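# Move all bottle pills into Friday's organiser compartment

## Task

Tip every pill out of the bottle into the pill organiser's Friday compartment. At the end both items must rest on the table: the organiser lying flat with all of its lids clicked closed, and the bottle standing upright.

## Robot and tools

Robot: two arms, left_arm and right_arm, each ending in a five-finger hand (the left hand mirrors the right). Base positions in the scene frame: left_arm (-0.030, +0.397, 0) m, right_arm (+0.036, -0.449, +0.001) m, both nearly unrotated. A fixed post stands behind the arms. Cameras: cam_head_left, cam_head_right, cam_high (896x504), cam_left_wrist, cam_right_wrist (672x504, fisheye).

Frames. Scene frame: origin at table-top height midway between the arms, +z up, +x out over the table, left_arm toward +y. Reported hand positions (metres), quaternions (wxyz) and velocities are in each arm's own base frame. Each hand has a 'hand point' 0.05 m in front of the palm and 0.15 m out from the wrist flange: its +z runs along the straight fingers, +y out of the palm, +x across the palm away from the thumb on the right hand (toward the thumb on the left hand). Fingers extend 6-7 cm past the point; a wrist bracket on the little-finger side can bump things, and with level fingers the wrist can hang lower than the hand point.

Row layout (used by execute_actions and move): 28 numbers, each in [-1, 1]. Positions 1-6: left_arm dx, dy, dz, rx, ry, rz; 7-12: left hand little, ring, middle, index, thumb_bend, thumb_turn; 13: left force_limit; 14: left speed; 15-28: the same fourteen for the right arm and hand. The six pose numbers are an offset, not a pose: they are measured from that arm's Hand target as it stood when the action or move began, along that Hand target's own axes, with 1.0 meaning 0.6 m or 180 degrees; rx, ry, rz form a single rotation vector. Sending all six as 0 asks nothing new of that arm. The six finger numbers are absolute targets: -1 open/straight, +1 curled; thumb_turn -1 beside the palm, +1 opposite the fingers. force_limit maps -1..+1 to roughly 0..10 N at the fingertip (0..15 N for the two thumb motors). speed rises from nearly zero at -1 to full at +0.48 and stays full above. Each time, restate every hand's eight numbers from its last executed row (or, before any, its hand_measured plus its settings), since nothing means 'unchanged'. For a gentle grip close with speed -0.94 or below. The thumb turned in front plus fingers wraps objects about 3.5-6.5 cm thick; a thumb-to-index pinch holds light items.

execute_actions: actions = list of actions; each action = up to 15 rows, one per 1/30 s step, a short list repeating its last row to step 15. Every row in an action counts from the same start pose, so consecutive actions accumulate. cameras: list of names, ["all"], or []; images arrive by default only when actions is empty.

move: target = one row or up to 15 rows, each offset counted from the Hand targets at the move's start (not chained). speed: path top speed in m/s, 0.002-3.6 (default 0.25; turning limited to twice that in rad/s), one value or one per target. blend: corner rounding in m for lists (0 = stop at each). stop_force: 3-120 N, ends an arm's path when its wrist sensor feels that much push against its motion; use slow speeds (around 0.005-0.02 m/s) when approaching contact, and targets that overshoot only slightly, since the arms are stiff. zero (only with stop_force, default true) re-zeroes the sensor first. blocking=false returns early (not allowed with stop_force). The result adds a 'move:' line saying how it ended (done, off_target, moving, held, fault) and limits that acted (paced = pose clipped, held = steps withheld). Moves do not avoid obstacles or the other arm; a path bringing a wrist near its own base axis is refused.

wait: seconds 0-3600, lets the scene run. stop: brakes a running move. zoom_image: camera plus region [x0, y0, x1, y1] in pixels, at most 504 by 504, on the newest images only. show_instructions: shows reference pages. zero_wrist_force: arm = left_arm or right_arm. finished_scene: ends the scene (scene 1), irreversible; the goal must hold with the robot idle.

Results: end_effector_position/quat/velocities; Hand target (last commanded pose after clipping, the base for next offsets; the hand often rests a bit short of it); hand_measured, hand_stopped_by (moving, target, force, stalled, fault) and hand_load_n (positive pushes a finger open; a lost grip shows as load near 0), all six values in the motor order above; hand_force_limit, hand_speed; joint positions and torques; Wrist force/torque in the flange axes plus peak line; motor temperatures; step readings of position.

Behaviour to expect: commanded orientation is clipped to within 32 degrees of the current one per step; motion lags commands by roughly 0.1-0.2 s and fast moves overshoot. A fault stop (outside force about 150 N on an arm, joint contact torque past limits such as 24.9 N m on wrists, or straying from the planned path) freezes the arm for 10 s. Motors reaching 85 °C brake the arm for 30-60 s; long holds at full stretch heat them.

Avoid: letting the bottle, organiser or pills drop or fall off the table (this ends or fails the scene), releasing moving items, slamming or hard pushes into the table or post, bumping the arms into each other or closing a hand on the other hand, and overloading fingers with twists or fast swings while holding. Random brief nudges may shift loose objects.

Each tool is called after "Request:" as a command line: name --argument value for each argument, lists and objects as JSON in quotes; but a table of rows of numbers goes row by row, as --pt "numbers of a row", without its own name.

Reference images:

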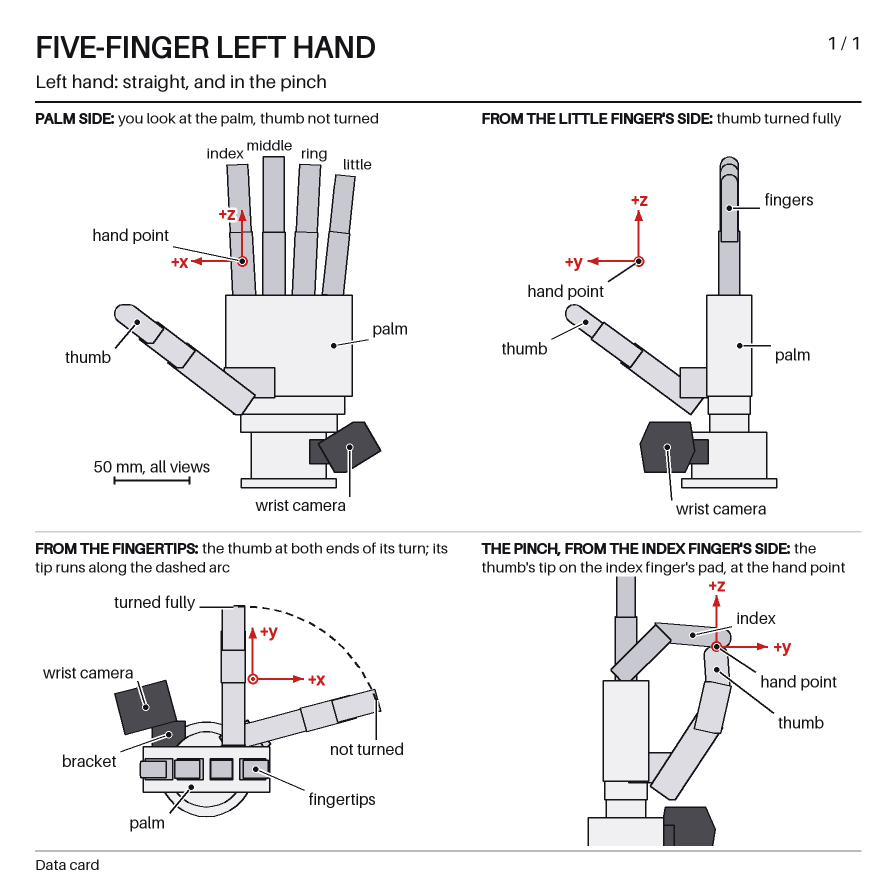

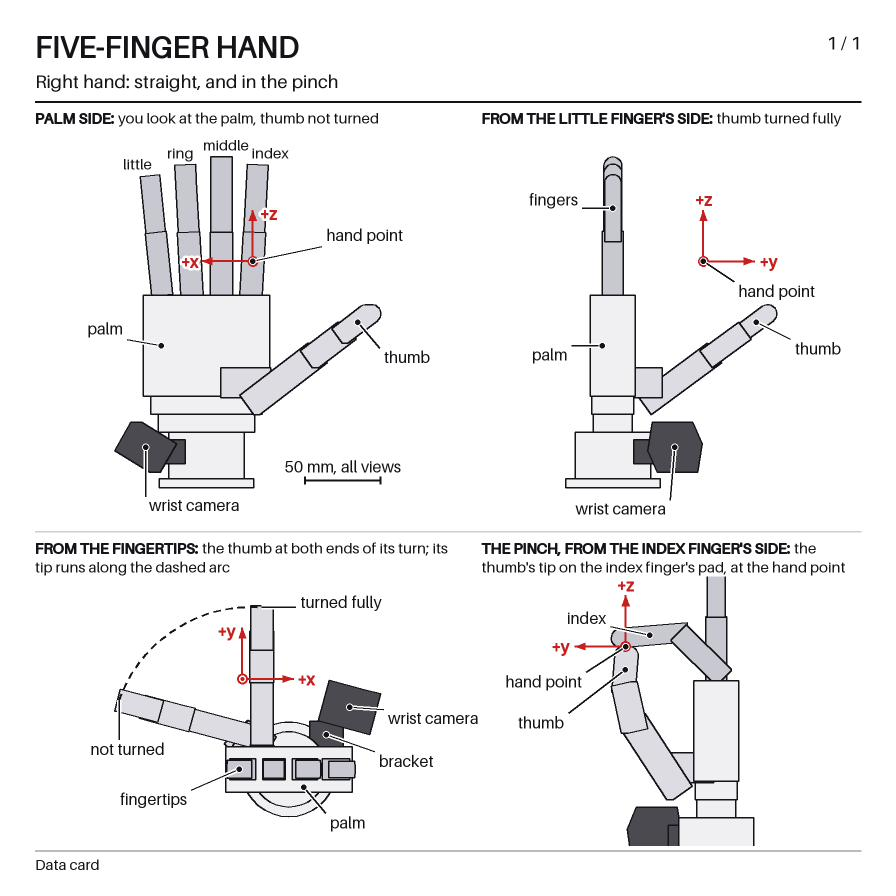

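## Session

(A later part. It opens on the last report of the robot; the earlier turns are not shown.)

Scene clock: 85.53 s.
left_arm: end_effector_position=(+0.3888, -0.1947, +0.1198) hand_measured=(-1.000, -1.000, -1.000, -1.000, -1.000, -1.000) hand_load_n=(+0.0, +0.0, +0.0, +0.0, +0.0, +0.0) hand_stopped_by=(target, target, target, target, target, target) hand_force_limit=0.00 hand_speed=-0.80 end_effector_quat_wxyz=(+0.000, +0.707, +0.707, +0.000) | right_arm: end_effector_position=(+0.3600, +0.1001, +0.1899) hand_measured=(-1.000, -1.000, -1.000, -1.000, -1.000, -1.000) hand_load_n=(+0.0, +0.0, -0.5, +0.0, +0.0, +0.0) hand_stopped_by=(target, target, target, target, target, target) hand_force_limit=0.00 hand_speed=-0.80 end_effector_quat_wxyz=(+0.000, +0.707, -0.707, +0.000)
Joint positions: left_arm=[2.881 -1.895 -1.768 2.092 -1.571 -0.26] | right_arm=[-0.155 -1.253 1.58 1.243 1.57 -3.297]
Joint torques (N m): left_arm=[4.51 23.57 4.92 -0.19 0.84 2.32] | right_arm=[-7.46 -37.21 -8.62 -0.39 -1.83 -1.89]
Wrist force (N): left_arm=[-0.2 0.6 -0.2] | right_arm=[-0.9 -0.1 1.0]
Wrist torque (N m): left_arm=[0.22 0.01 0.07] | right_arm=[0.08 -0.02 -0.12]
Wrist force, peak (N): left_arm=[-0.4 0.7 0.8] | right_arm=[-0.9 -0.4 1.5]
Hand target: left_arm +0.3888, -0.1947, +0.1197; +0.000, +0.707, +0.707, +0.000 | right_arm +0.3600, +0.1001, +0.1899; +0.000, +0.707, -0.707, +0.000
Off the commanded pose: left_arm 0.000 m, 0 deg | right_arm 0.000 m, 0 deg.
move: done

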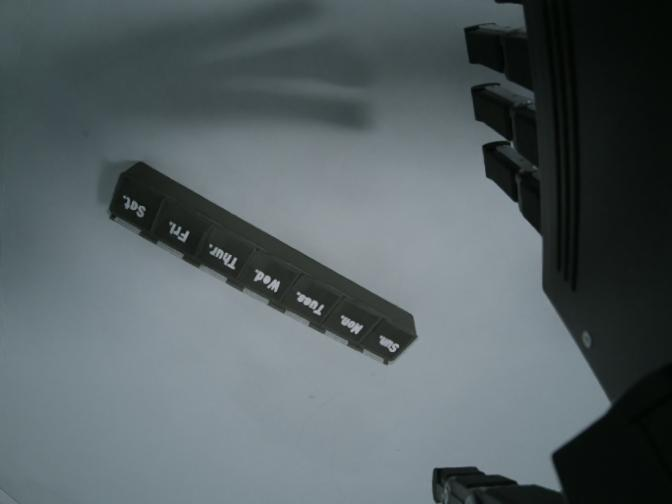

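Request:
move --target '[0,0.1333,-0.1,0,0,0,-1,-1,-1,-1,-1,-1,0,-0.8,0,0,0,0,0,0,-1,-1,-1,-1,-1,-1,0,-0.8]' --speed 0.25 --cameras '["cam_left_wrist"]'

Request:
zoom_image --camera "cam_left_wrist" --region '[220, 100, 360, 240]'

Request:
zoom_image --camera "cam_left_wrist" --region '[360, 180, 500, 320]'

Request:
move --target '[0.1667,-0.1333,0,0,0,0,-1,-1,-1,-1,-1,-1,0,-0.8,0,0,0,0,0,0,-1,-1,-1,-1,-1,-1,0,-0.8]' --speed 0.25 --cameras '["cam_left_wrist"]'

Request:
zoom_image --camera "cam_left_wrist" --region '[140, 0, 280, 140]'

Request:
zoom_image --camera "cam_left_wrist" --region '[280, 80, 420, 220]'

Scene clock: 90.47 s.
left_arm: end_effector_position=(+0.4687, -0.1948, +0.1796) hand_measured=(-1.000, -1.000, -1.000, -1.000, -1.000, -1.000) hand_load_n=(+0.0, +0.0, +0.0, +0.0, +0.0, +0.0) hand_stopped_by=(target, target, target, target, target, target) hand_force_limit=0.00 hand_speed=-0.80 end_effector_quat_wxyz=(+0.000, +0.707, +0.707, +0.000) | right_arm: end_effector_position=(+0.3600, +0.1001, +0.1899) hand_measured=(-1.000, -1.000, -1.000, -1.000, -1.000, -1.000) hand_load_n=(+0.0, +0.0, +0.0, +0.0, +0.0, +0.5) hand_stopped_by=(target, target, target, target, target, target) hand_force_limit=0.00 hand_speed=-0.80 end_effector_quat_wxyz=(+0.000, +0.707, -0.707, +0.000)
Joint positions: left_arm=[2.927 -1.992 -1.462 1.883 -1.571 -0.214] | right_arm=[-0.155 -1.253 1.58 1.243 1.57 -3.297]
Joint torques (N m): left_arm=[7.82 30.75 24.97 -4.15 -1.63 2.3] | right_arm=[-7.24 -37.16 -8.61 -0.17 -2.01 -1.82]
Wrist force (N): left_arm=[-0.3 0.6 0.1] | right_arm=[-1.1 -0.1 0.7]
Wrist torque (N m): left_arm=[0.19 0.02 -0.03] | right_arm=[0.09 0.02 -0.12]
Wrist force, peak (N): left_arm=[-0.1 1.5 -0.7] | right_arm=[-1.3 -0.2 1.4]
Hand target: left_arm +0.4688, -0.1948, +0.1797; +0.000, +0.707, +0.707, +0.000 | right_arm +0.3600, +0.1001, +0.1899; +0.000, +0.707, -0.707, +0.000
Off the commanded pose: left_arm 0.000 m, 0 deg | right_arm 0.000 m, 0 deg.
move: done

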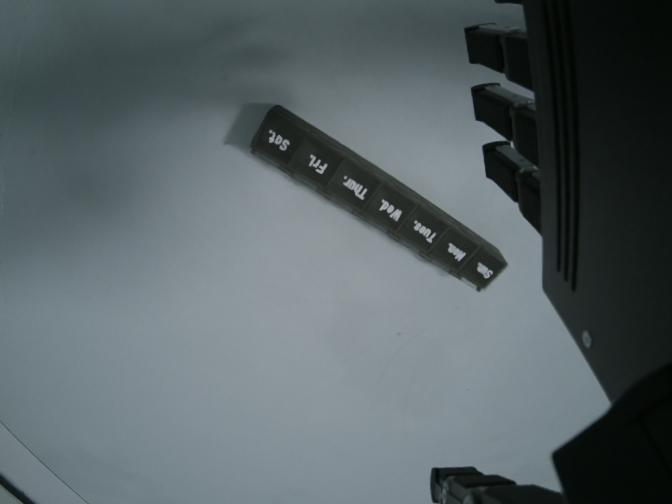

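Scaled by 3.600 from the camera's image (finer frame: 960x720).

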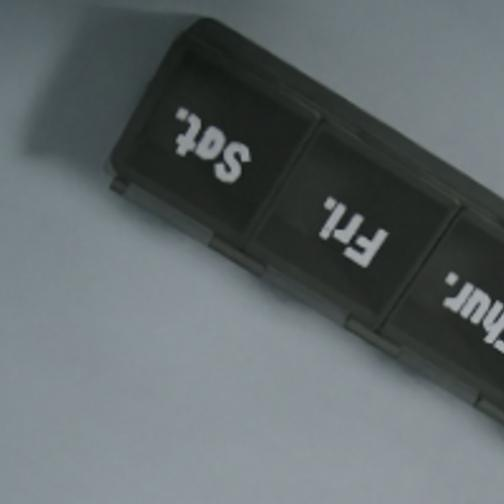

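Scaled by 3.600 from the camera's image (finer frame: 960x720).

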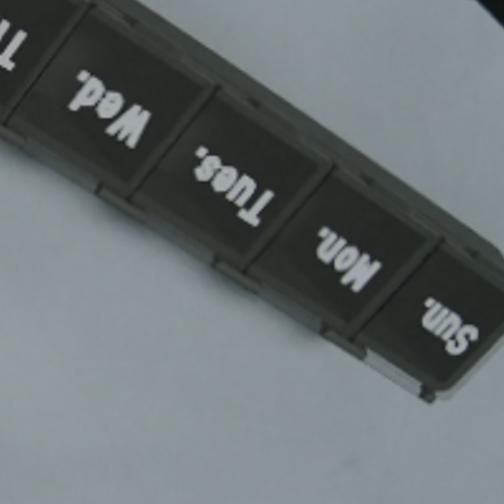

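Scene clock: 91.80 s.
left_arm: end_effector_position=(+0.3889, -0.0948, +0.1797) hand_measured=(-1.000, -1.000, -1.000, -1.000, -1.000, -1.000) hand_load_n=(+0.0, +0.0, +0.0, +0.0, -0.5, +0.0) hand_stopped_by=(target, target, target, target, target, target) hand_force_limit=0.00 hand_speed=-0.80 end_effector_quat_wxyz=(+0.000, +0.707, +0.707, +0.000) | right_arm: end_effector_position=(+0.3600, +0.1001, +0.1899) hand_measured=(-1.000, -1.000, -1.000, -1.000, -1.000, -1.000) hand_load_n=(+0.0, +0.0, +0.0, +0.0, +0.0, +0.0) hand_stopped_by=(target, target, target, target, target, target) hand_force_limit=0.00 hand_speed=-0.80 end_effector_quat_wxyz=(+0.000, +0.707, -0.707, +0.000)
Joint positions: left_arm=[3.165 -1.723 -1.819 1.97 -1.571 0.024] | right_arm=[-0.155 -1.253 1.58 1.243 1.57 -3.297]
Joint torques (N m): left_arm=[7.63 28.66 5.24 -0.18 1.62 2.65] | right_arm=[-8.16 -37.17 -8.22 -0.34 -2 -1.82]
Wrist force (N): left_arm=[-0.5 0.6 0.1] | right_arm=[-0.9 -0.4 1.2]
Wrist torque (N m): left_arm=[0.20 0.07 -0.03] | right_arm=[0.02 -0.03 -0.12]
Wrist force, peak (N): left_arm=[-1.2 1.2 -0.2] | right_arm=[-1.0 0.0 1.5]
Hand target: left_arm +0.3889, -0.0947, +0.1797; +0.000, +0.707, +0.707, +0.000 | right_arm +0.3600, +0.1001, +0.1899; +0.000, +0.707, -0.707, +0.000
Off the commanded pose: left_arm 0.000 m, 0 deg | right_arm 0.000 m, 0 deg.
move: done

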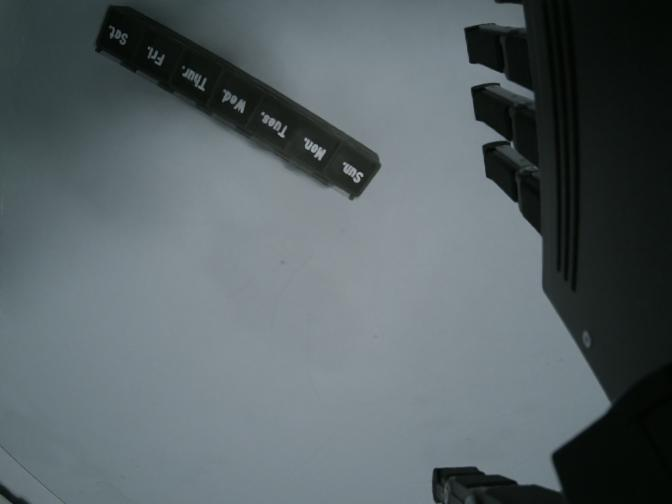

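Scaled by 3.600 from the camera's image (finer frame: 960x720).

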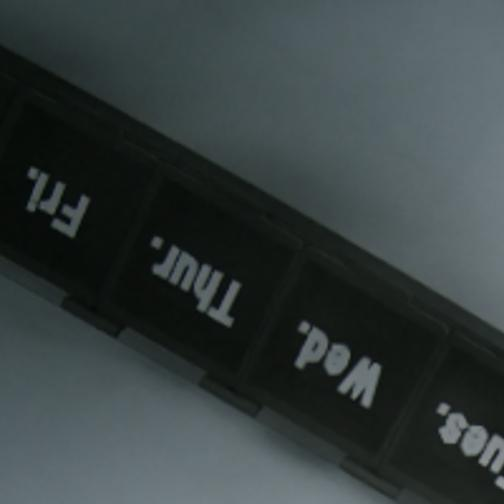

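Scaled by 3.600 from the camera's image (finer frame: 960x720).

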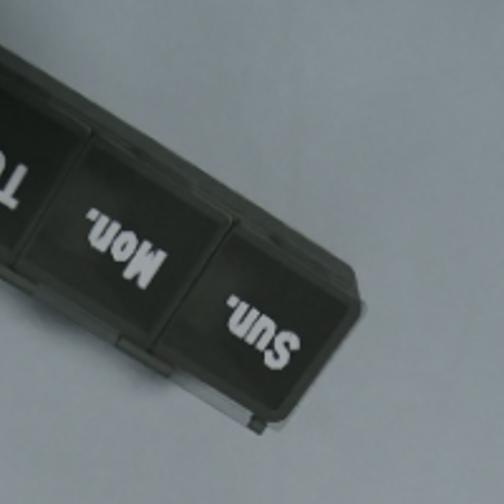

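Request:
move --target '[-0.0405,0.365,0.0845,0.1285,0.0560,-0.7295,-1,-1,-1,-1,-1,-1,0,-0.8,0,0,0,0,0,0,-1,-1,-1,-1,-1,-1,0,-0.8]' --speed 0.4 --cameras '["cam_left_wrist", "cam_head_left"]'

Scene clock: 106.80 s.
left_arm: end_effector_position=(+0.6059, -0.1189, +0.1285) hand_measured=(-1.000, -1.000, -1.000, -1.000, -1.000, -1.000) hand_load_n=(+0.0, +0.0, +0.0, +0.0, +0.0, +0.0) hand_stopped_by=(target, target, target, target, target, target) hand_force_limit=0.00 hand_speed=-0.80 end_effector_quat_wxyz=(-0.119, -0.366, +0.918, -0.095) | right_arm: end_effector_position=(+0.3600, +0.1001, +0.1899) hand_measured=(-1.000, -1.000, -1.000, -1.000, -1.000, -1.000) hand_load_n=(+0.0, +0.0, +0.0, +0.0, +0.0, +0.0) hand_stopped_by=(target, target, target, target, target, target) hand_force_limit=0.00 hand_speed=-0.80 end_effector_quat_wxyz=(+0.000, +0.707, -0.707, +0.000)
Joint positions: left_arm=[3.223 -2.898 -0.035 1.187 -1.32 -2.227] | right_arm=[-0.155 -1.253 1.58 1.243 1.57 -3.297]
Joint torques (N m): left_arm=[7.52 51.01 24.19 -4.39 1.78 -2.18] | right_arm=[-7.16 -36.97 -8.55 -0.23 -1.82 -1.97]
Wrist force (N): left_arm=[-0.4 0.8 -0.1] | right_arm=[-0.7 0.0 1.0]
Wrist torque (N m): left_arm=[0.27 0.10 0.01] | right_arm=[0.09 -0.04 -0.10]
Wrist force, peak (N): left_arm=[-0.7 1.2 0.1] | right_arm=[-1.2 0.0 1.4]
Hand target: left_arm +0.6079, -0.1192, +0.1290; -0.162, -0.360, +0.917, -0.063 | right_arm +0.3600, +0.1001, +0.1899; +0.000, +0.707, -0.707, +0.000
Off the commanded pose: left_arm 0.002 m, 6 deg | right_arm 0.000 m, 0 deg.
elbow stopped short (left arm): the move would have taken joint 3 (elbow) straighter than the controller allows.
move: off_target (left_arm)
Images, in order (width x height): cam_head_left 896x504, cam_left_wrist 672x504.

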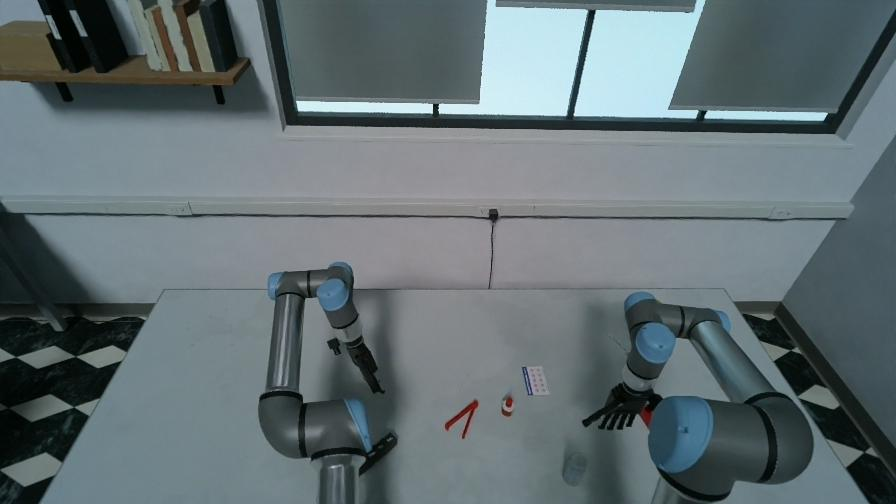

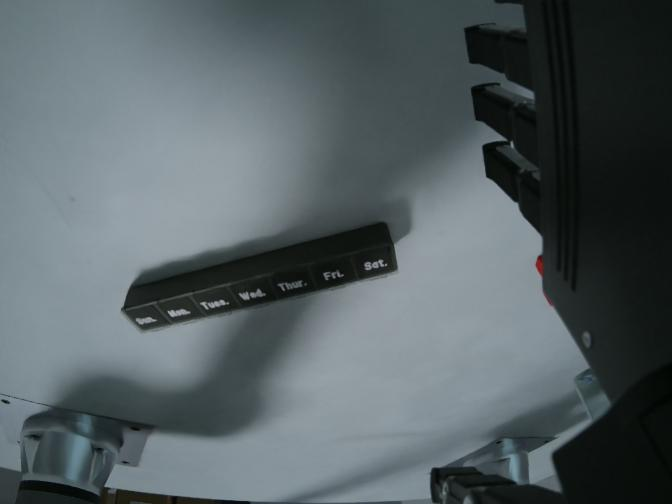

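Request:
zoom_image --camera "cam_left_wrist" --region '[270, 210, 410, 310]'

Request:
zoom_image --camera "cam_left_wrist" --region '[310, 220, 370, 300]'

Scaled by 3.600 from the camera's image (finer frame: 960x720).

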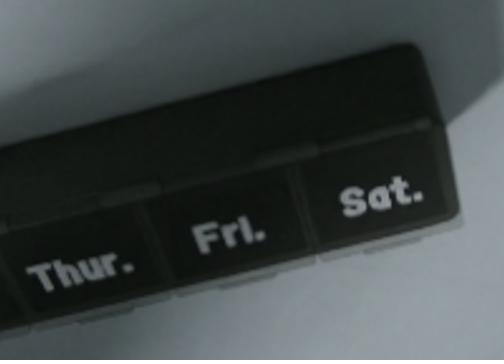

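Scaled by 6.300 from the camera's image (finer frame: 960x720).

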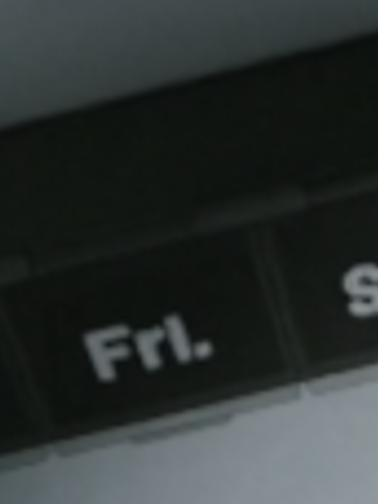

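Request:
move --target '[0,0,0,0,0,0,1,1,1,1,-1,-1,0,0,0,0,0,0,0,0,-1,-1,-1,-1,-1,-1,0,-0.8]' --cameras '["cam_left_wrist"]'

Scene clock: 113.23 s.
left_arm: end_effector_position=(+0.6059, -0.1189, +0.1285) hand_measured=(+1.000, +1.000, +1.000, +1.000, -1.000, -1.000) hand_load_n=(+0.0, +0.0, +0.0, +0.0, +0.0, +0.0) hand_stopped_by=(target, target, target, target, target, target) hand_force_limit=0.00 hand_speed=0.00 end_effector_quat_wxyz=(-0.119, -0.367, +0.918, -0.095) | right_arm: end_effector_position=(+0.3600, +0.1001, +0.1899) hand_measured=(-1.000, -1.000, -1.000, -1.000, -1.000, -1.000) hand_load_n=(+0.0, +0.0, +0.0, +0.0, +0.0, +0.0) hand_stopped_by=(target, target, target, target, target, target) hand_force_limit=0.00 hand_speed=-0.80 end_effector_quat_wxyz=(+0.000, +0.707, -0.707, +0.000)
Joint positions: left_arm=[3.223 -2.898 -0.035 1.187 -1.319 -2.228] | right_arm=[-0.155 -1.253 1.58 1.243 1.57 -3.297]
Joint torques (N m): left_arm=[8.8 52.83 23.13 -4.41 1.92 -1.94] | right_arm=[-7.32 -37.09 -9.08 -0.14 -1.75 -1.98]
Wrist force (N): left_arm=[-0.2 0.9 -0.3] | right_arm=[-0.7 -0.2 1.0]
Wrist torque (N m): left_arm=[0.31 0.07 0.03] | right_arm=[0.06 -0.04 -0.10]
Wrist force, peak (N): left_arm=[-0.6 1.3 -0.1] | right_arm=[-1.0 -0.3 1.5]
Hand target: left_arm +0.6079, -0.1192, +0.1290; -0.162, -0.360, +0.917, -0.063 | right_arm +0.3600, +0.1001, +0.1899; +0.000, +0.707, -0.707, +0.000
Off the commanded pose: left_arm 0.002 m, 6 deg | right_arm 0.000 m, 0 deg.
elbow stopped short (left arm): the move would have taken joint 3 (elbow) straighter than the controller allows.
move: done

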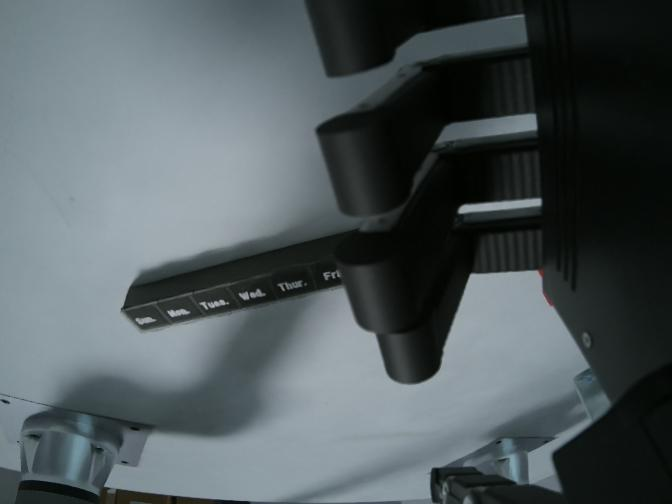

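Request:
move --target '[0.0923,-0.0278,0.188,0,0.0556,0,1,1,1,1,-1,-1,0,0,0,0,0,0,0,0,-1,-1,-1,-1,-1,-1,0,-0.8]' --cameras '["cam_left_wrist", "cam_head_left"]' --speed 0.15

Scene clock: 116.33 s.
left_arm: end_effector_position=(+0.5529, -0.1929, +0.0420) hand_measured=(+1.000, +1.000, +1.000, +1.000, -1.000, -1.000) hand_load_n=(+0.0, +0.0, +0.0, +0.0, +0.0, +0.0) hand_stopped_by=(target, target, target, target, target, target) hand_force_limit=0.00 hand_speed=0.00 end_effector_quat_wxyz=(-0.241, -0.353, +0.899, -0.094) end_effector_velocity=(-0.001, -0.001, -0.002) end_effector_angular_velocity=(-0.002, +0.005, +0.000) | right_arm: end_effector_position=(+0.3600, +0.1001, +0.1899) hand_measured=(-1.000, -1.000, -1.000, -1.000, -1.000, -1.000) hand_load_n=(+0.0, +0.0, +0.0, +0.0, +0.0, +0.0) hand_stopped_by=(target, target, target, target, target, target) hand_force_limit=0.00 hand_speed=-0.80 end_effector_quat_wxyz=(+0.000, +0.707, -0.707, +0.000)
Joint positions: left_arm=[3.141 -2.881 -0.433 1.344 -1.224 -2.25] | right_arm=[-0.155 -1.253 1.58 1.243 1.57 -3.297]
Joint velocities: left_arm=[-0.001 -0.001 -0.005 0.002 0.002 0] | right_arm=[within noise]
Joint torques (N m): left_arm=[-11.59 52.9 7.56 -1.2 2.49 -2.2] | right_arm=[-7.86 -37.36 -8.93 -0.02 -1.82 -2.08]
Wrist force (N): left_arm=[-0.6 1.0 -0.2] | right_arm=[-0.8 0.2 1.3]
Wrist torque (N m): left_arm=[0.29 0.19 0.00] | right_arm=[0.11 -0.04 -0.10]
Wrist force, peak (N): left_arm=[-0.7 1.4 -0.8] | right_arm=[-1.0 -0.1 1.5]
Hand target: left_arm +0.5528, -0.1930, +0.0419; -0.241, -0.353, +0.899, -0.094 | right_arm +0.3600, +0.1001, +0.1899; +0.000, +0.707, -0.707, +0.000
Off the commanded pose: left_arm 0.000 m, 0 deg | right_arm 0.000 m, 0 deg.
move: done
Images, in order (width x height): cam_head_left 896x504, cam_left_wrist 672x504.

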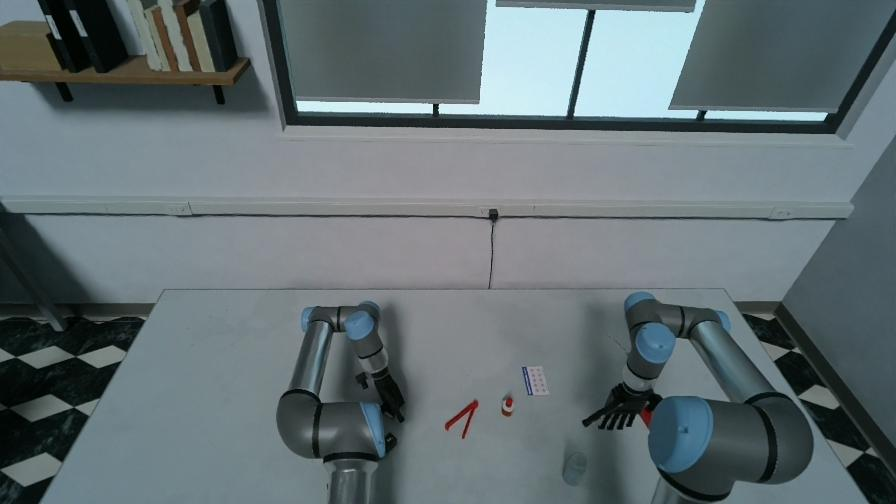

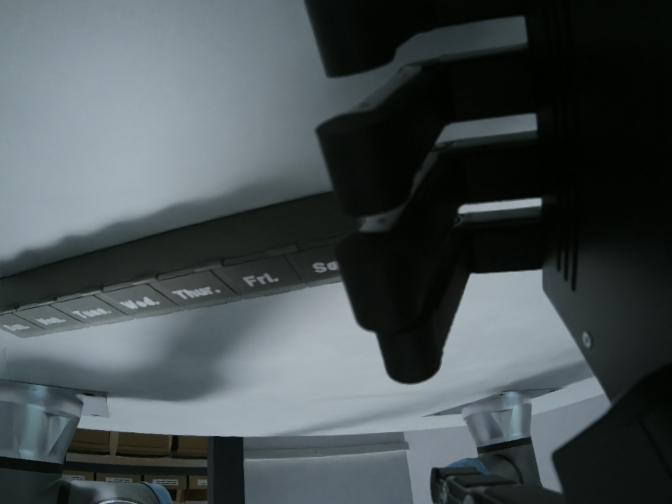

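Request:
zoom_image --camera "cam_left_wrist" --region '[140, 210, 340, 330]'

Request:
zoom_image --camera "cam_left_wrist" --region '[200, 230, 310, 320]'

Scaled by 2.520 from the camera's image (finer frame: 960x720).

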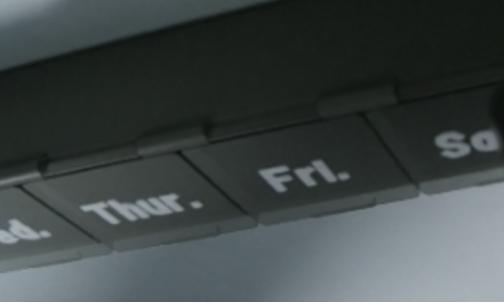

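Scaled by 4.582 from the camera's image (finer frame: 960x720).

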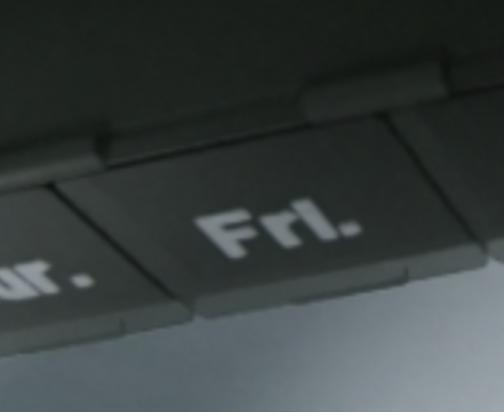

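Request:
move --pt "0.0833 0 -0.1443 0 0 0 1 1 1 1 -1 -1 0 0 0 0 0 0 0 0 -1 -1 -1 -1 -1 -1 0 -0.8" --pt "0.1257 0.1368 -0.2318 0.1309 -0.1302 -0.4879 1 1 1 1 -1 -1 0 0 0 0 0 0 0 0 -1 -1 -1 -1 -1 -1 0 -0.8" --cameras '["cam_left_wrist", "cam_high"]' --speed 0.3 --blend 0.03

Scene clock: 139.90 s.
left_arm: end_effector_position=(+0.5001, -0.1301, +0.2001) hand_measured=(+1.000, +1.000, +1.000, +1.000, -1.000, -1.000) hand_load_n=(+0.0, +0.0, +0.0, +0.0, -0.5, +0.0) hand_stopped_by=(target, target, target, target, target, target) hand_force_limit=0.00 hand_speed=0.00 end_effector_quat_wxyz=(+0.000, +0.917, -0.399, +0.000) | right_arm: end_effector_position=(+0.3600, +0.1001, +0.1899) hand_measured=(-1.000, -1.000, -1.000, -1.000, -1.000, -1.000) hand_load_n=(+0.0, +0.0, +0.0, +0.0, +0.0, +0.0) hand_stopped_by=(target, target, target, target, target, target) hand_force_limit=0.00 hand_speed=-0.80 end_effector_quat_wxyz=(+0.000, +0.707, -0.707, +0.000)
Joint positions: left_arm=[3.271 -2.127 -1.202 1.758 -1.57 -3.763] | right_arm=[-0.155 -1.253 1.58 1.243 1.57 -3.297]
Joint torques (N m): left_arm=[-9.8 47.4 8.91 -0.3 -1.58 -1.57] | right_arm=[-7.95 -36.94 -8.61 0 -1.7 -2.17]
Wrist force (N): left_arm=[-0.4 0.4 0.2] | right_arm=[-0.9 -0.2 0.9]
Wrist torque (N m): left_arm=[0.17 0.04 0.07] | right_arm=[0.06 -0.02 -0.11]
Wrist force, peak (N): left_arm=[-1.0 0.9 0.8] | right_arm=[-1.1 0.1 1.5]
Hand target: left_arm +0.5001, -0.1301, +0.2001; +0.000, +0.917, -0.399, +0.000 | right_arm +0.3600, +0.1001, +0.1899; +0.000, +0.707, -0.707, +0.000
Off the commanded pose: left_arm 0.000 m, 0 deg | right_arm 0.000 m, 0 deg.
move: done
Images, in order (width x height): cam_high 896x504, cam_left_wrist 672x504.

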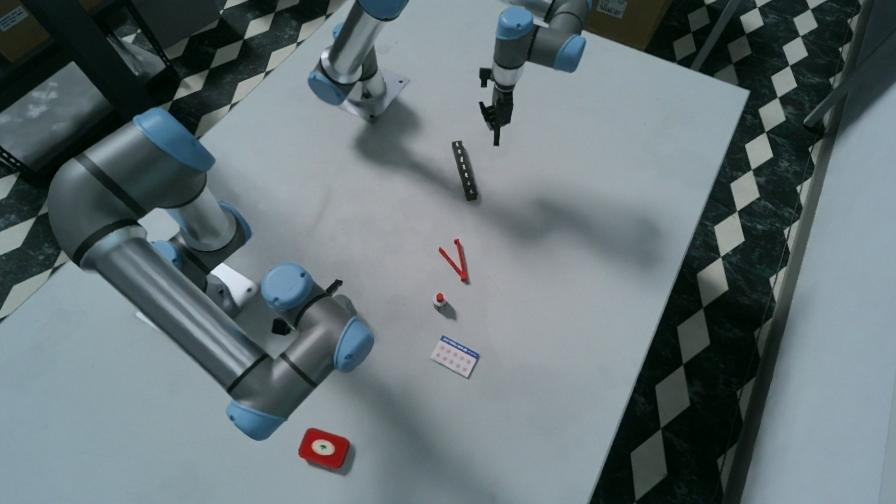

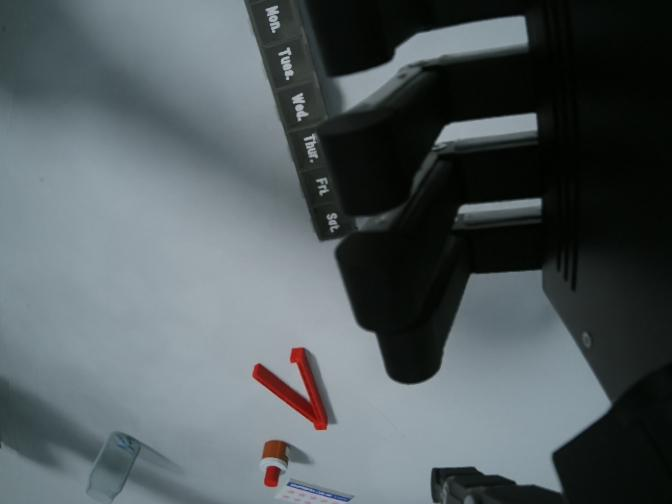

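Request:
move --target '[0.0015,0.0808,0.2002,0,0,0,-1,-1,-1,-1,-1,-1,0,0.3,0,0,0,0,0,0,-1,-1,-1,-1,-1,-1,0,-0.8]' --cameras '["cam_left_wrist", "cam_high"]' --speed 0.15

Scene clock: 142.63 s.
left_arm: end_effector_position=(+0.4653, -0.1639, +0.0801) hand_measured=(-1.000, -1.000, -1.000, -1.000, -1.000, -1.000) hand_load_n=(+0.0, +0.0, +0.0, +0.0, +0.0, -0.5) hand_stopped_by=(target, target, target, target, target, target) hand_force_limit=0.00 hand_speed=0.30 end_effector_quat_wxyz=(+0.000, +0.917, -0.399, +0.000) | right_arm: end_effector_position=(+0.3600, +0.1001, +0.1899) hand_measured=(-1.000, -1.000, -1.000, -1.000, -1.000, -1.000) hand_load_n=(+0.0, +0.0, +0.0, +0.0, +0.0, +0.0) hand_stopped_by=(target, target, target, target, target, target) hand_force_limit=0.00 hand_speed=-0.80 end_effector_quat_wxyz=(+0.000, +0.707, -0.707, +0.000)
Joint positions: left_arm=[3.21 -2.156 -1.48 2.066 -1.57 -3.824] | right_arm=[-0.155 -1.253 1.58 1.243 1.57 -3.297]
Joint torques (N m): left_arm=[-10.99 32.62 5.63 -0.37 1.55 -1.91] | right_arm=[-7.52 -36.91 -8.66 -0.16 -1.72 -1.92]
Wrist force (N): left_arm=[-0.4 0.6 -0.1] | right_arm=[-1.1 0.0 0.9]
Wrist torque (N m): left_arm=[0.20 0.03 0.05] | right_arm=[0.09 0.00 -0.12]
Wrist force, peak (N): left_arm=[-0.5 1.0 0.6] | right_arm=[-1.1 0.0 1.4]
Hand target: left_arm +0.4653, -0.1639, +0.0800; +0.000, +0.917, -0.399, +0.000 | right_arm +0.3600, +0.1001, +0.1899; +0.000, +0.707, -0.707, +0.000
Off the commanded pose: left_arm 0.000 m, 0 deg | right_arm 0.000 m, 0 deg.
move: done
Images, in order (width x height): cam_high 896x504, cam_left_wrist 672x504.

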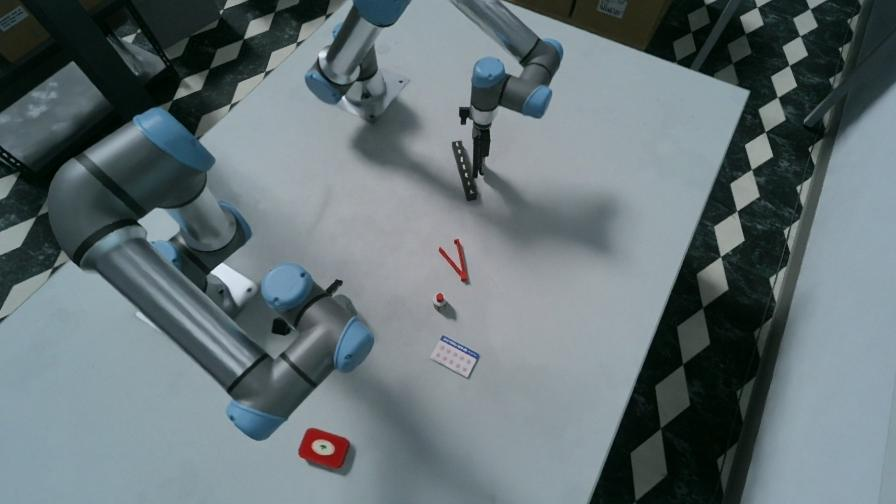

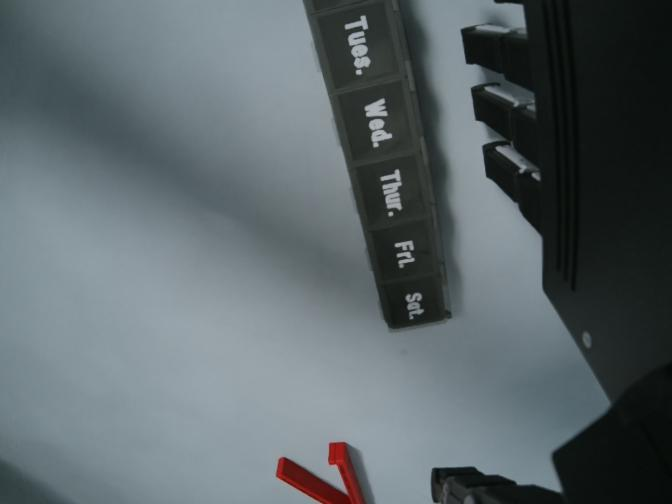

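Request:
move --pt "0 0.06 0 0 0 0 -1 -1 -1 -1 -1 -1 0 0.3 0 0 0 0 0 0 -1 -1 -1 -1 -1 -1 0 -0.8" --pt "0 0.235 0 0 0 0 -1 -1 -1 -1 -1 -1 0 0.3 0 0 0 0 0 0 -1 -1 -1 -1 -1 -1 0 -0.8" --cameras '["cam_left_wrist", "cam_high"]' --speed '[0.04, 0.08]' --blend 0.01

Scene clock: 148.40 s.
left_arm: end_effector_position=(+0.3623, -0.2600, +0.0800) hand_measured=(-1.000, -1.000, -1.000, -1.000, -1.000, -1.000) hand_load_n=(+0.0, +0.0, +0.0, +0.0, +0.0, +0.0) hand_stopped_by=(target, target, target, target, target, target) hand_force_limit=0.00 hand_speed=0.30 end_effector_quat_wxyz=(+0.000, +0.917, -0.399, +0.000) | right_arm: end_effector_position=(+0.3600, +0.1001, +0.1899) hand_measured=(-1.000, -1.000, -1.000, -1.000, -1.000, -1.000) hand_load_n=(+0.0, -0.5, +0.0, +0.0, +0.0, +0.0) hand_stopped_by=(target, target, target, target, target, target) hand_force_limit=0.00 hand_speed=-0.80 end_effector_quat_wxyz=(+0.000, +0.707, -0.707, +0.000)
Joint positions: left_arm=[2.984 -2.017 -1.707 2.153 -1.57 -4.05] | right_arm=[-0.155 -1.253 1.58 1.243 1.57 -3.297]
Joint torques (N m): left_arm=[-10.8 39.83 7.49 -0.21 -1.57 -2.05] | right_arm=[-7.18 -36.82 -9.63 0.11 -1.52 -1.89]
Wrist force (N): left_arm=[0.1 0.5 0.3] | right_arm=[-1.2 -0.4 1.0]
Wrist torque (N m): left_arm=[0.18 -0.04 0.10] | right_arm=[0.03 0.01 -0.14]
Wrist force, peak (N): left_arm=[-0.5 1.1 0.2] | right_arm=[-1.0 -0.5 1.5]
Hand target: left_arm +0.3622, -0.2601, +0.0800; +0.000, +0.917, -0.399, +0.000 | right_arm +0.3600, +0.1001, +0.1899; +0.000, +0.707, -0.707, +0.000
Off the commanded pose: left_arm 0.000 m, 0 deg | right_arm 0.000 m, 0 deg.
move: done
Images, in order (width x height): cam_high 896x504, cam_left_wrist 672x504.

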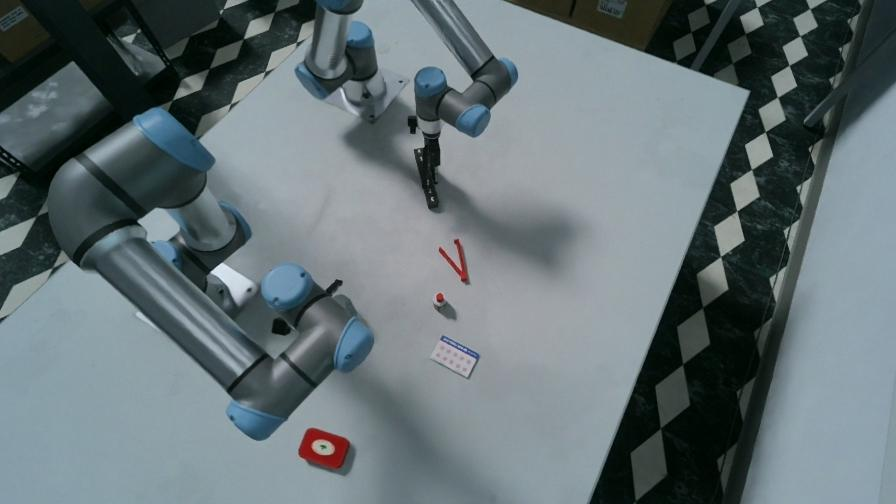

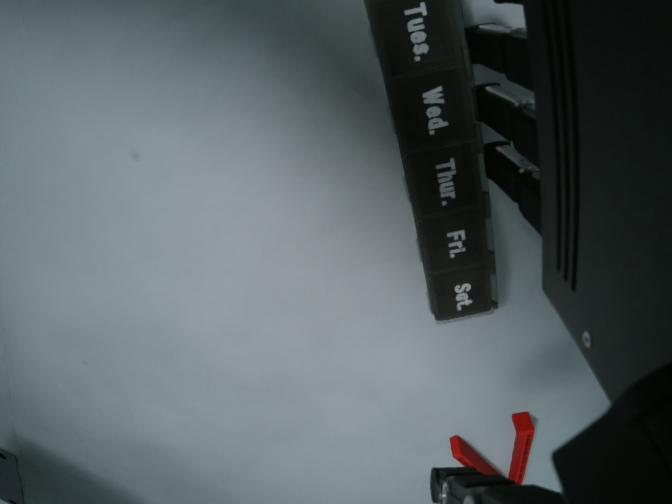

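Request:
move --pt "0 -0.0833 0 0 0 0 -1 -1 -1 -1 -1 -1 0 0.3 0 0 0 0 0 0 -1 -1 -1 -1 -1 -1 0 -0.8" --pt "0 -0.0833 -0.1667 0 0 0 -1 -1 -1 -1 -1 -1 0 0.3 0 0 0 0 0 0 -1 -1 -1 -1 -1 -1 0 -0.8" --pt "-0.1552 0.0425 -0.1667 0 0.0833 0 -1 -1 -1 -1 -1 -1 0 0.3 0 0 0 0 0 0 -1 -1 -1 -1 -1 -1 0 -0.8" --speed 0.15 --blend 0.02

Request:
move --target '[0,0,0,0,0,0,1,1,1,-1,-0.6,1,0,0.3,0,0,-0.1833,0,0,0,-1,-1,-1,-1,-1,-1,0,-0.8]' --speed 0.2 --cameras '["cam_left_wrist", "cam_high"]'

Scene clock: 163.03 s.
left_arm: end_effector_position=(+0.2800, -0.2094, +0.1800) hand_measured=(-1.000, -1.000, -1.000, -1.000, -1.000, -1.000) hand_load_n=(+0.0, +0.0, +0.0, +0.0, +0.0, +0.0) hand_stopped_by=(target, target, target, target, target, target) hand_force_limit=0.00 hand_speed=0.30 end_effector_quat_wxyz=(+0.052, +0.909, -0.395, +0.120) | right_arm: end_effector_position=(+0.3600, +0.1001, +0.1899) hand_measured=(-1.000, -1.000, -1.000, -1.000, -1.000, -1.000) hand_load_n=(+0.0, +0.0, +0.0, +0.0, +0.0, +0.0) hand_stopped_by=(target, target, target, target, target, target) hand_force_limit=0.00 hand_speed=-0.80 end_effector_quat_wxyz=(+0.000, +0.707, -0.707, +0.000)
Joint positions: left_arm=[3.277 -1.532 -2.025 2.14 -1.358 -3.773] | right_arm=[-0.155 -1.253 1.58 1.243 1.57 -3.297]
Joint torques (N m): left_arm=[7.21 19.56 6.19 -0.09 1.75 2.36] | right_arm=[-7.44 -36.84 -9.21 0.09 -1.57 -1.82]
Wrist force (N): left_arm=[-0.4 1.0 0.1] | right_arm=[-1.1 -0.3 1.3]
Wrist torque (N m): left_arm=[0.26 0.10 -0.04] | right_arm=[0.03 0.00 -0.13]
Wrist force, peak (N): left_arm=[-1.1 1.6 0.2] | right_arm=[-1.2 -0.2 1.3]
Hand target: left_arm +0.2800, -0.2093, +0.1800; +0.052, +0.909, -0.395, +0.120 | right_arm +0.3600, +0.1001, +0.1899; +0.000, +0.707, -0.707, +0.000
Off the commanded pose: left_arm 0.000 m, 0 deg | right_arm 0.000 m, 0 deg.
move: done

Scene clock: 164.30 s.
left_arm: end_effector_position=(+0.2800, -0.2093, +0.1800) hand_measured=(+1.000, +1.000, +1.000, -1.000, -0.600, +1.000) hand_load_n=(+0.0, +0.0, +0.0, +0.0, +0.0, +0.0) hand_stopped_by=(target, target, target, target, target, target) hand_force_limit=0.00 hand_speed=0.30 end_effector_quat_wxyz=(+0.052, +0.909, -0.395, +0.120) | right_arm: end_effector_position=(+0.3600, +0.1000, +0.2998) hand_measured=(-1.000, -1.000, -1.000, -1.000, -1.000, -1.000) hand_load_n=(+0.0, +0.0, +0.0, +0.0, +0.0, +0.0) hand_stopped_by=(target, target, target, target, target, target) hand_force_limit=0.00 hand_speed=-0.80 end_effector_quat_wxyz=(+0.000, +0.707, -0.707, +0.000)
Joint positions: left_arm=[3.277 -1.532 -2.025 2.14 -1.357 -3.773] | right_arm=[-0.156 -1.303 1.36 1.514 1.57 -3.297]
Joint torques (N m): left_arm=[7.9 21.45 7.32 -1.14 2.04 2.43] | right_arm=[7.95 -22.94 -22.46 5.5 2.49 0.86]
Wrist force (N): left_arm=[-0.5 1.0 0.0] | right_arm=[-0.8 0.3 1.2]
Wrist torque (N m): left_arm=[0.30 0.12 -0.04] | right_arm=[0.11 -0.05 -0.08]
Wrist force, peak (N): left_arm=[-0.6 1.1 0.0] | right_arm=[-0.7 -0.3 2.3]
Hand target: left_arm +0.2800, -0.2093, +0.1800; +0.052, +0.909, -0.395, +0.120 | right_arm +0.3600, +0.1000, +0.2999; +0.000, +0.707, -0.707, +0.000
Off the commanded pose: left_arm 0.000 m, 0 deg | right_arm 0.000 m, 0 deg.
move: done
Images, in order (width x height): cam_high 896x504, cam_left_wrist 672x504.

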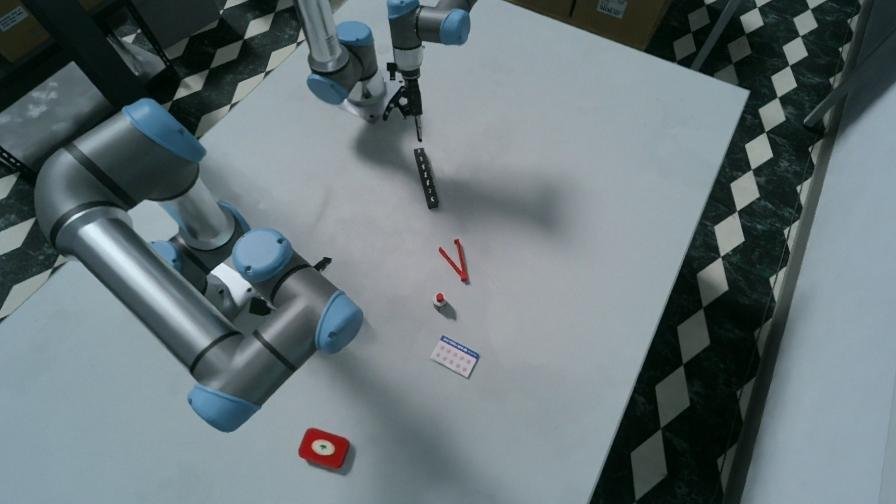

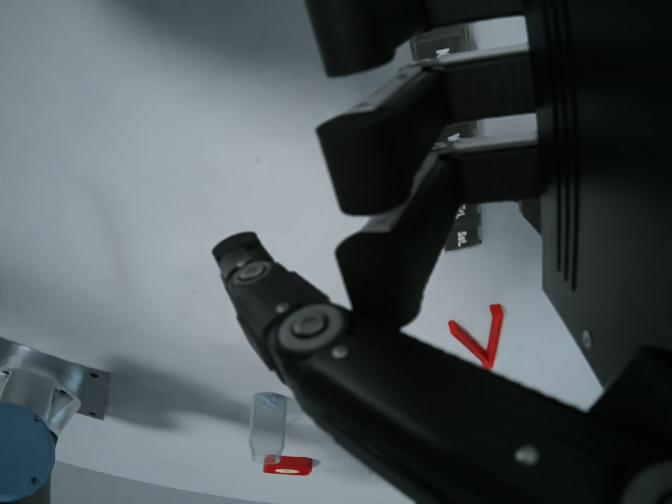

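Request:
move --pt "0 0 0 0 0 0 1 1 1 -1 -0.6 1 0 0.3 -0.5833 0.05 0.0333 -0.1318 0.0530 0.7467 -1 -1 -1 -1 -1 -1 0 -0.8" --pt "0 0 0 0 0 0 1 1 1 -1 -0.6 1 0 0.3 -0.8183 0.08 0.3 -0.1318 0.0530 0.7467 -1 -1 -1 -1 -1 -1 0 -0.8" --speed '[0.35,0.2]' --blend 0.02 --cameras '["cam_right_wrist", "cam_high", "cam_head_left"]'

Scene clock: 171.50 s.
left_arm: end_effector_position=(+0.2800, -0.2093, +0.1800) hand_measured=(+1.000, +1.000, +1.000, -1.000, -0.600, +1.000) hand_load_n=(+0.0, +0.0, +0.0, +0.0, +0.0, +0.0) hand_stopped_by=(target, target, target, target, target, target) hand_force_limit=0.00 hand_speed=0.30 end_effector_quat_wxyz=(+0.052, +0.909, -0.395, +0.120) | right_arm: end_effector_position=(+0.3121, +0.5910, +0.1203) hand_measured=(-1.000, -1.000, -1.000, -1.000, -1.000, -1.000) hand_load_n=(+0.0, +0.0, +0.0, +0.0, +0.0, +0.0) hand_stopped_by=(target, target, target, target, target, target) hand_force_limit=0.00 hand_speed=-0.80 end_effector_quat_wxyz=(-0.160, +0.386, +0.906, +0.069)
Joint positions: left_arm=[3.277 -1.532 -2.025 2.14 -1.357 -3.773] | right_arm=[0.8 -0.791 1.042 1.306 1.221 0.036]
Joint torques (N m): left_arm=[7.65 19.7 7.18 -3.09 2.06 1.84] | right_arm=[7.39 -40.85 -21.51 2.25 2.04 1.57]
Wrist force (N): left_arm=[-0.4 0.9 0.1] | right_arm=[-1.2 -0.2 1.1]
Wrist torque (N m): left_arm=[0.27 0.10 -0.03] | right_arm=[0.03 -0.07 -0.22]
Wrist force, peak (N): left_arm=[-0.5 1.1 -0.3] | right_arm=[-1.0 0.1 2.1]
Hand target: left_arm +0.2800, -0.2093, +0.1800; +0.052, +0.909, -0.395, +0.120 | right_arm +0.3121, +0.5911, +0.1202; -0.160, +0.386, +0.906, +0.068
Off the commanded pose: left_arm 0.000 m, 0 deg | right_arm 0.000 m, 0 deg.
move: done
Images, in order (width x height): cam_head_left 896x504, cam_high 896x504, cam_right_wrist 672x504.

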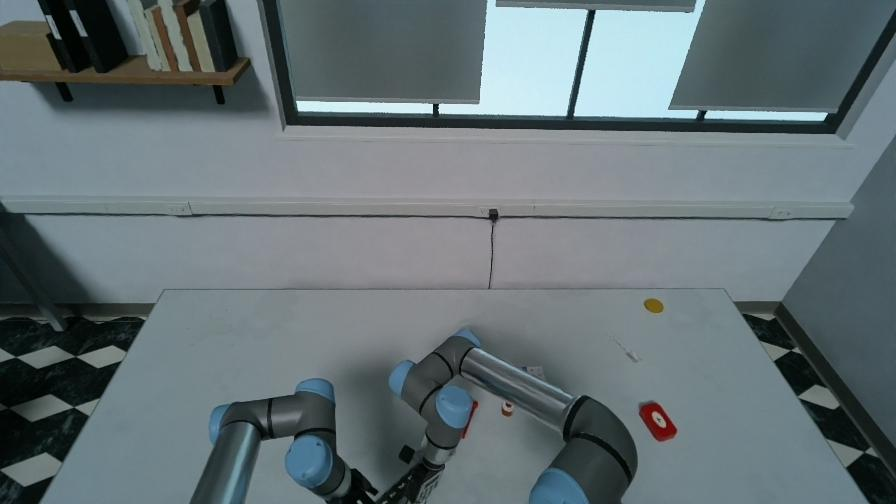

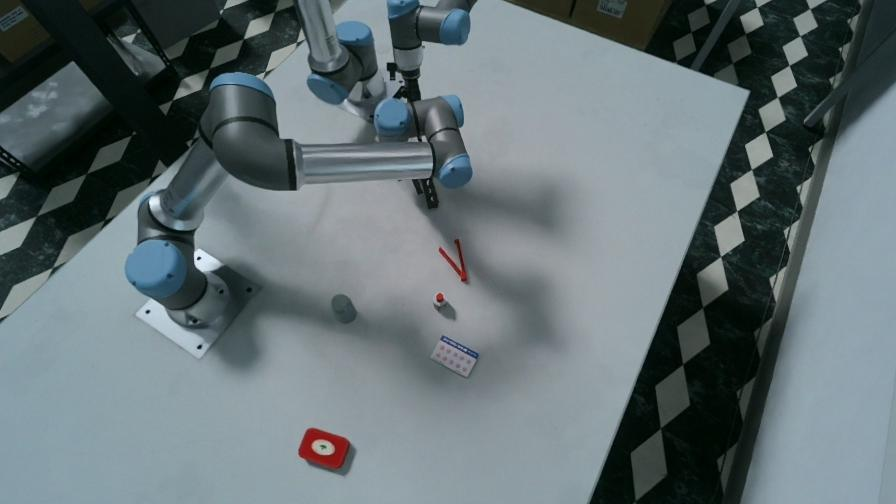

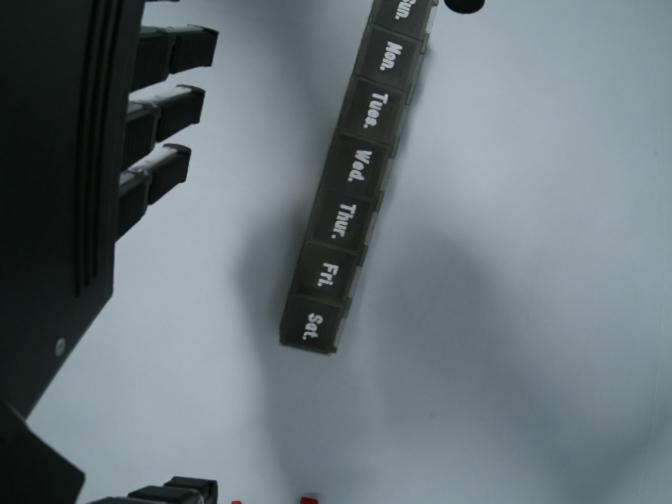

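Request:
zoom_image --camera "cam_right_wrist" --region '[260, 180, 400, 370]'

Request:
zoom_image --camera "cam_right_wrist" --region '[330, 0, 490, 180]'

Scaled by 2.653 from the camera's image (finer frame: 960x720).

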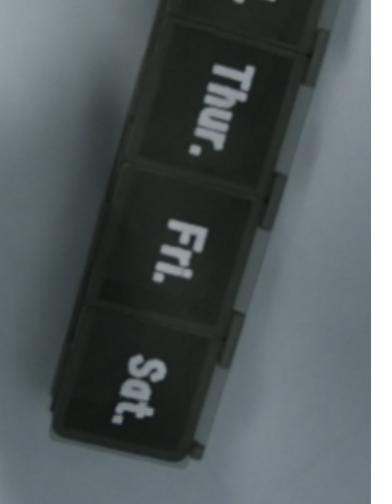

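Scaled by 2.800 from the camera's image (finer frame: 960x720).

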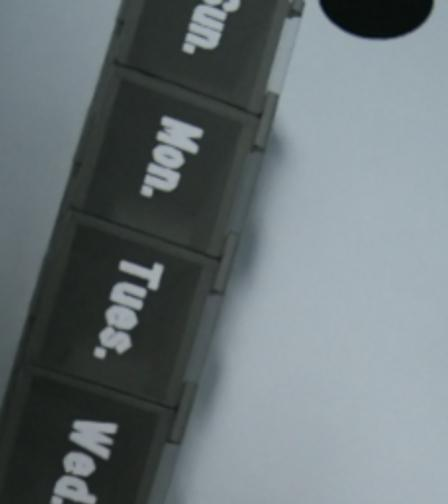

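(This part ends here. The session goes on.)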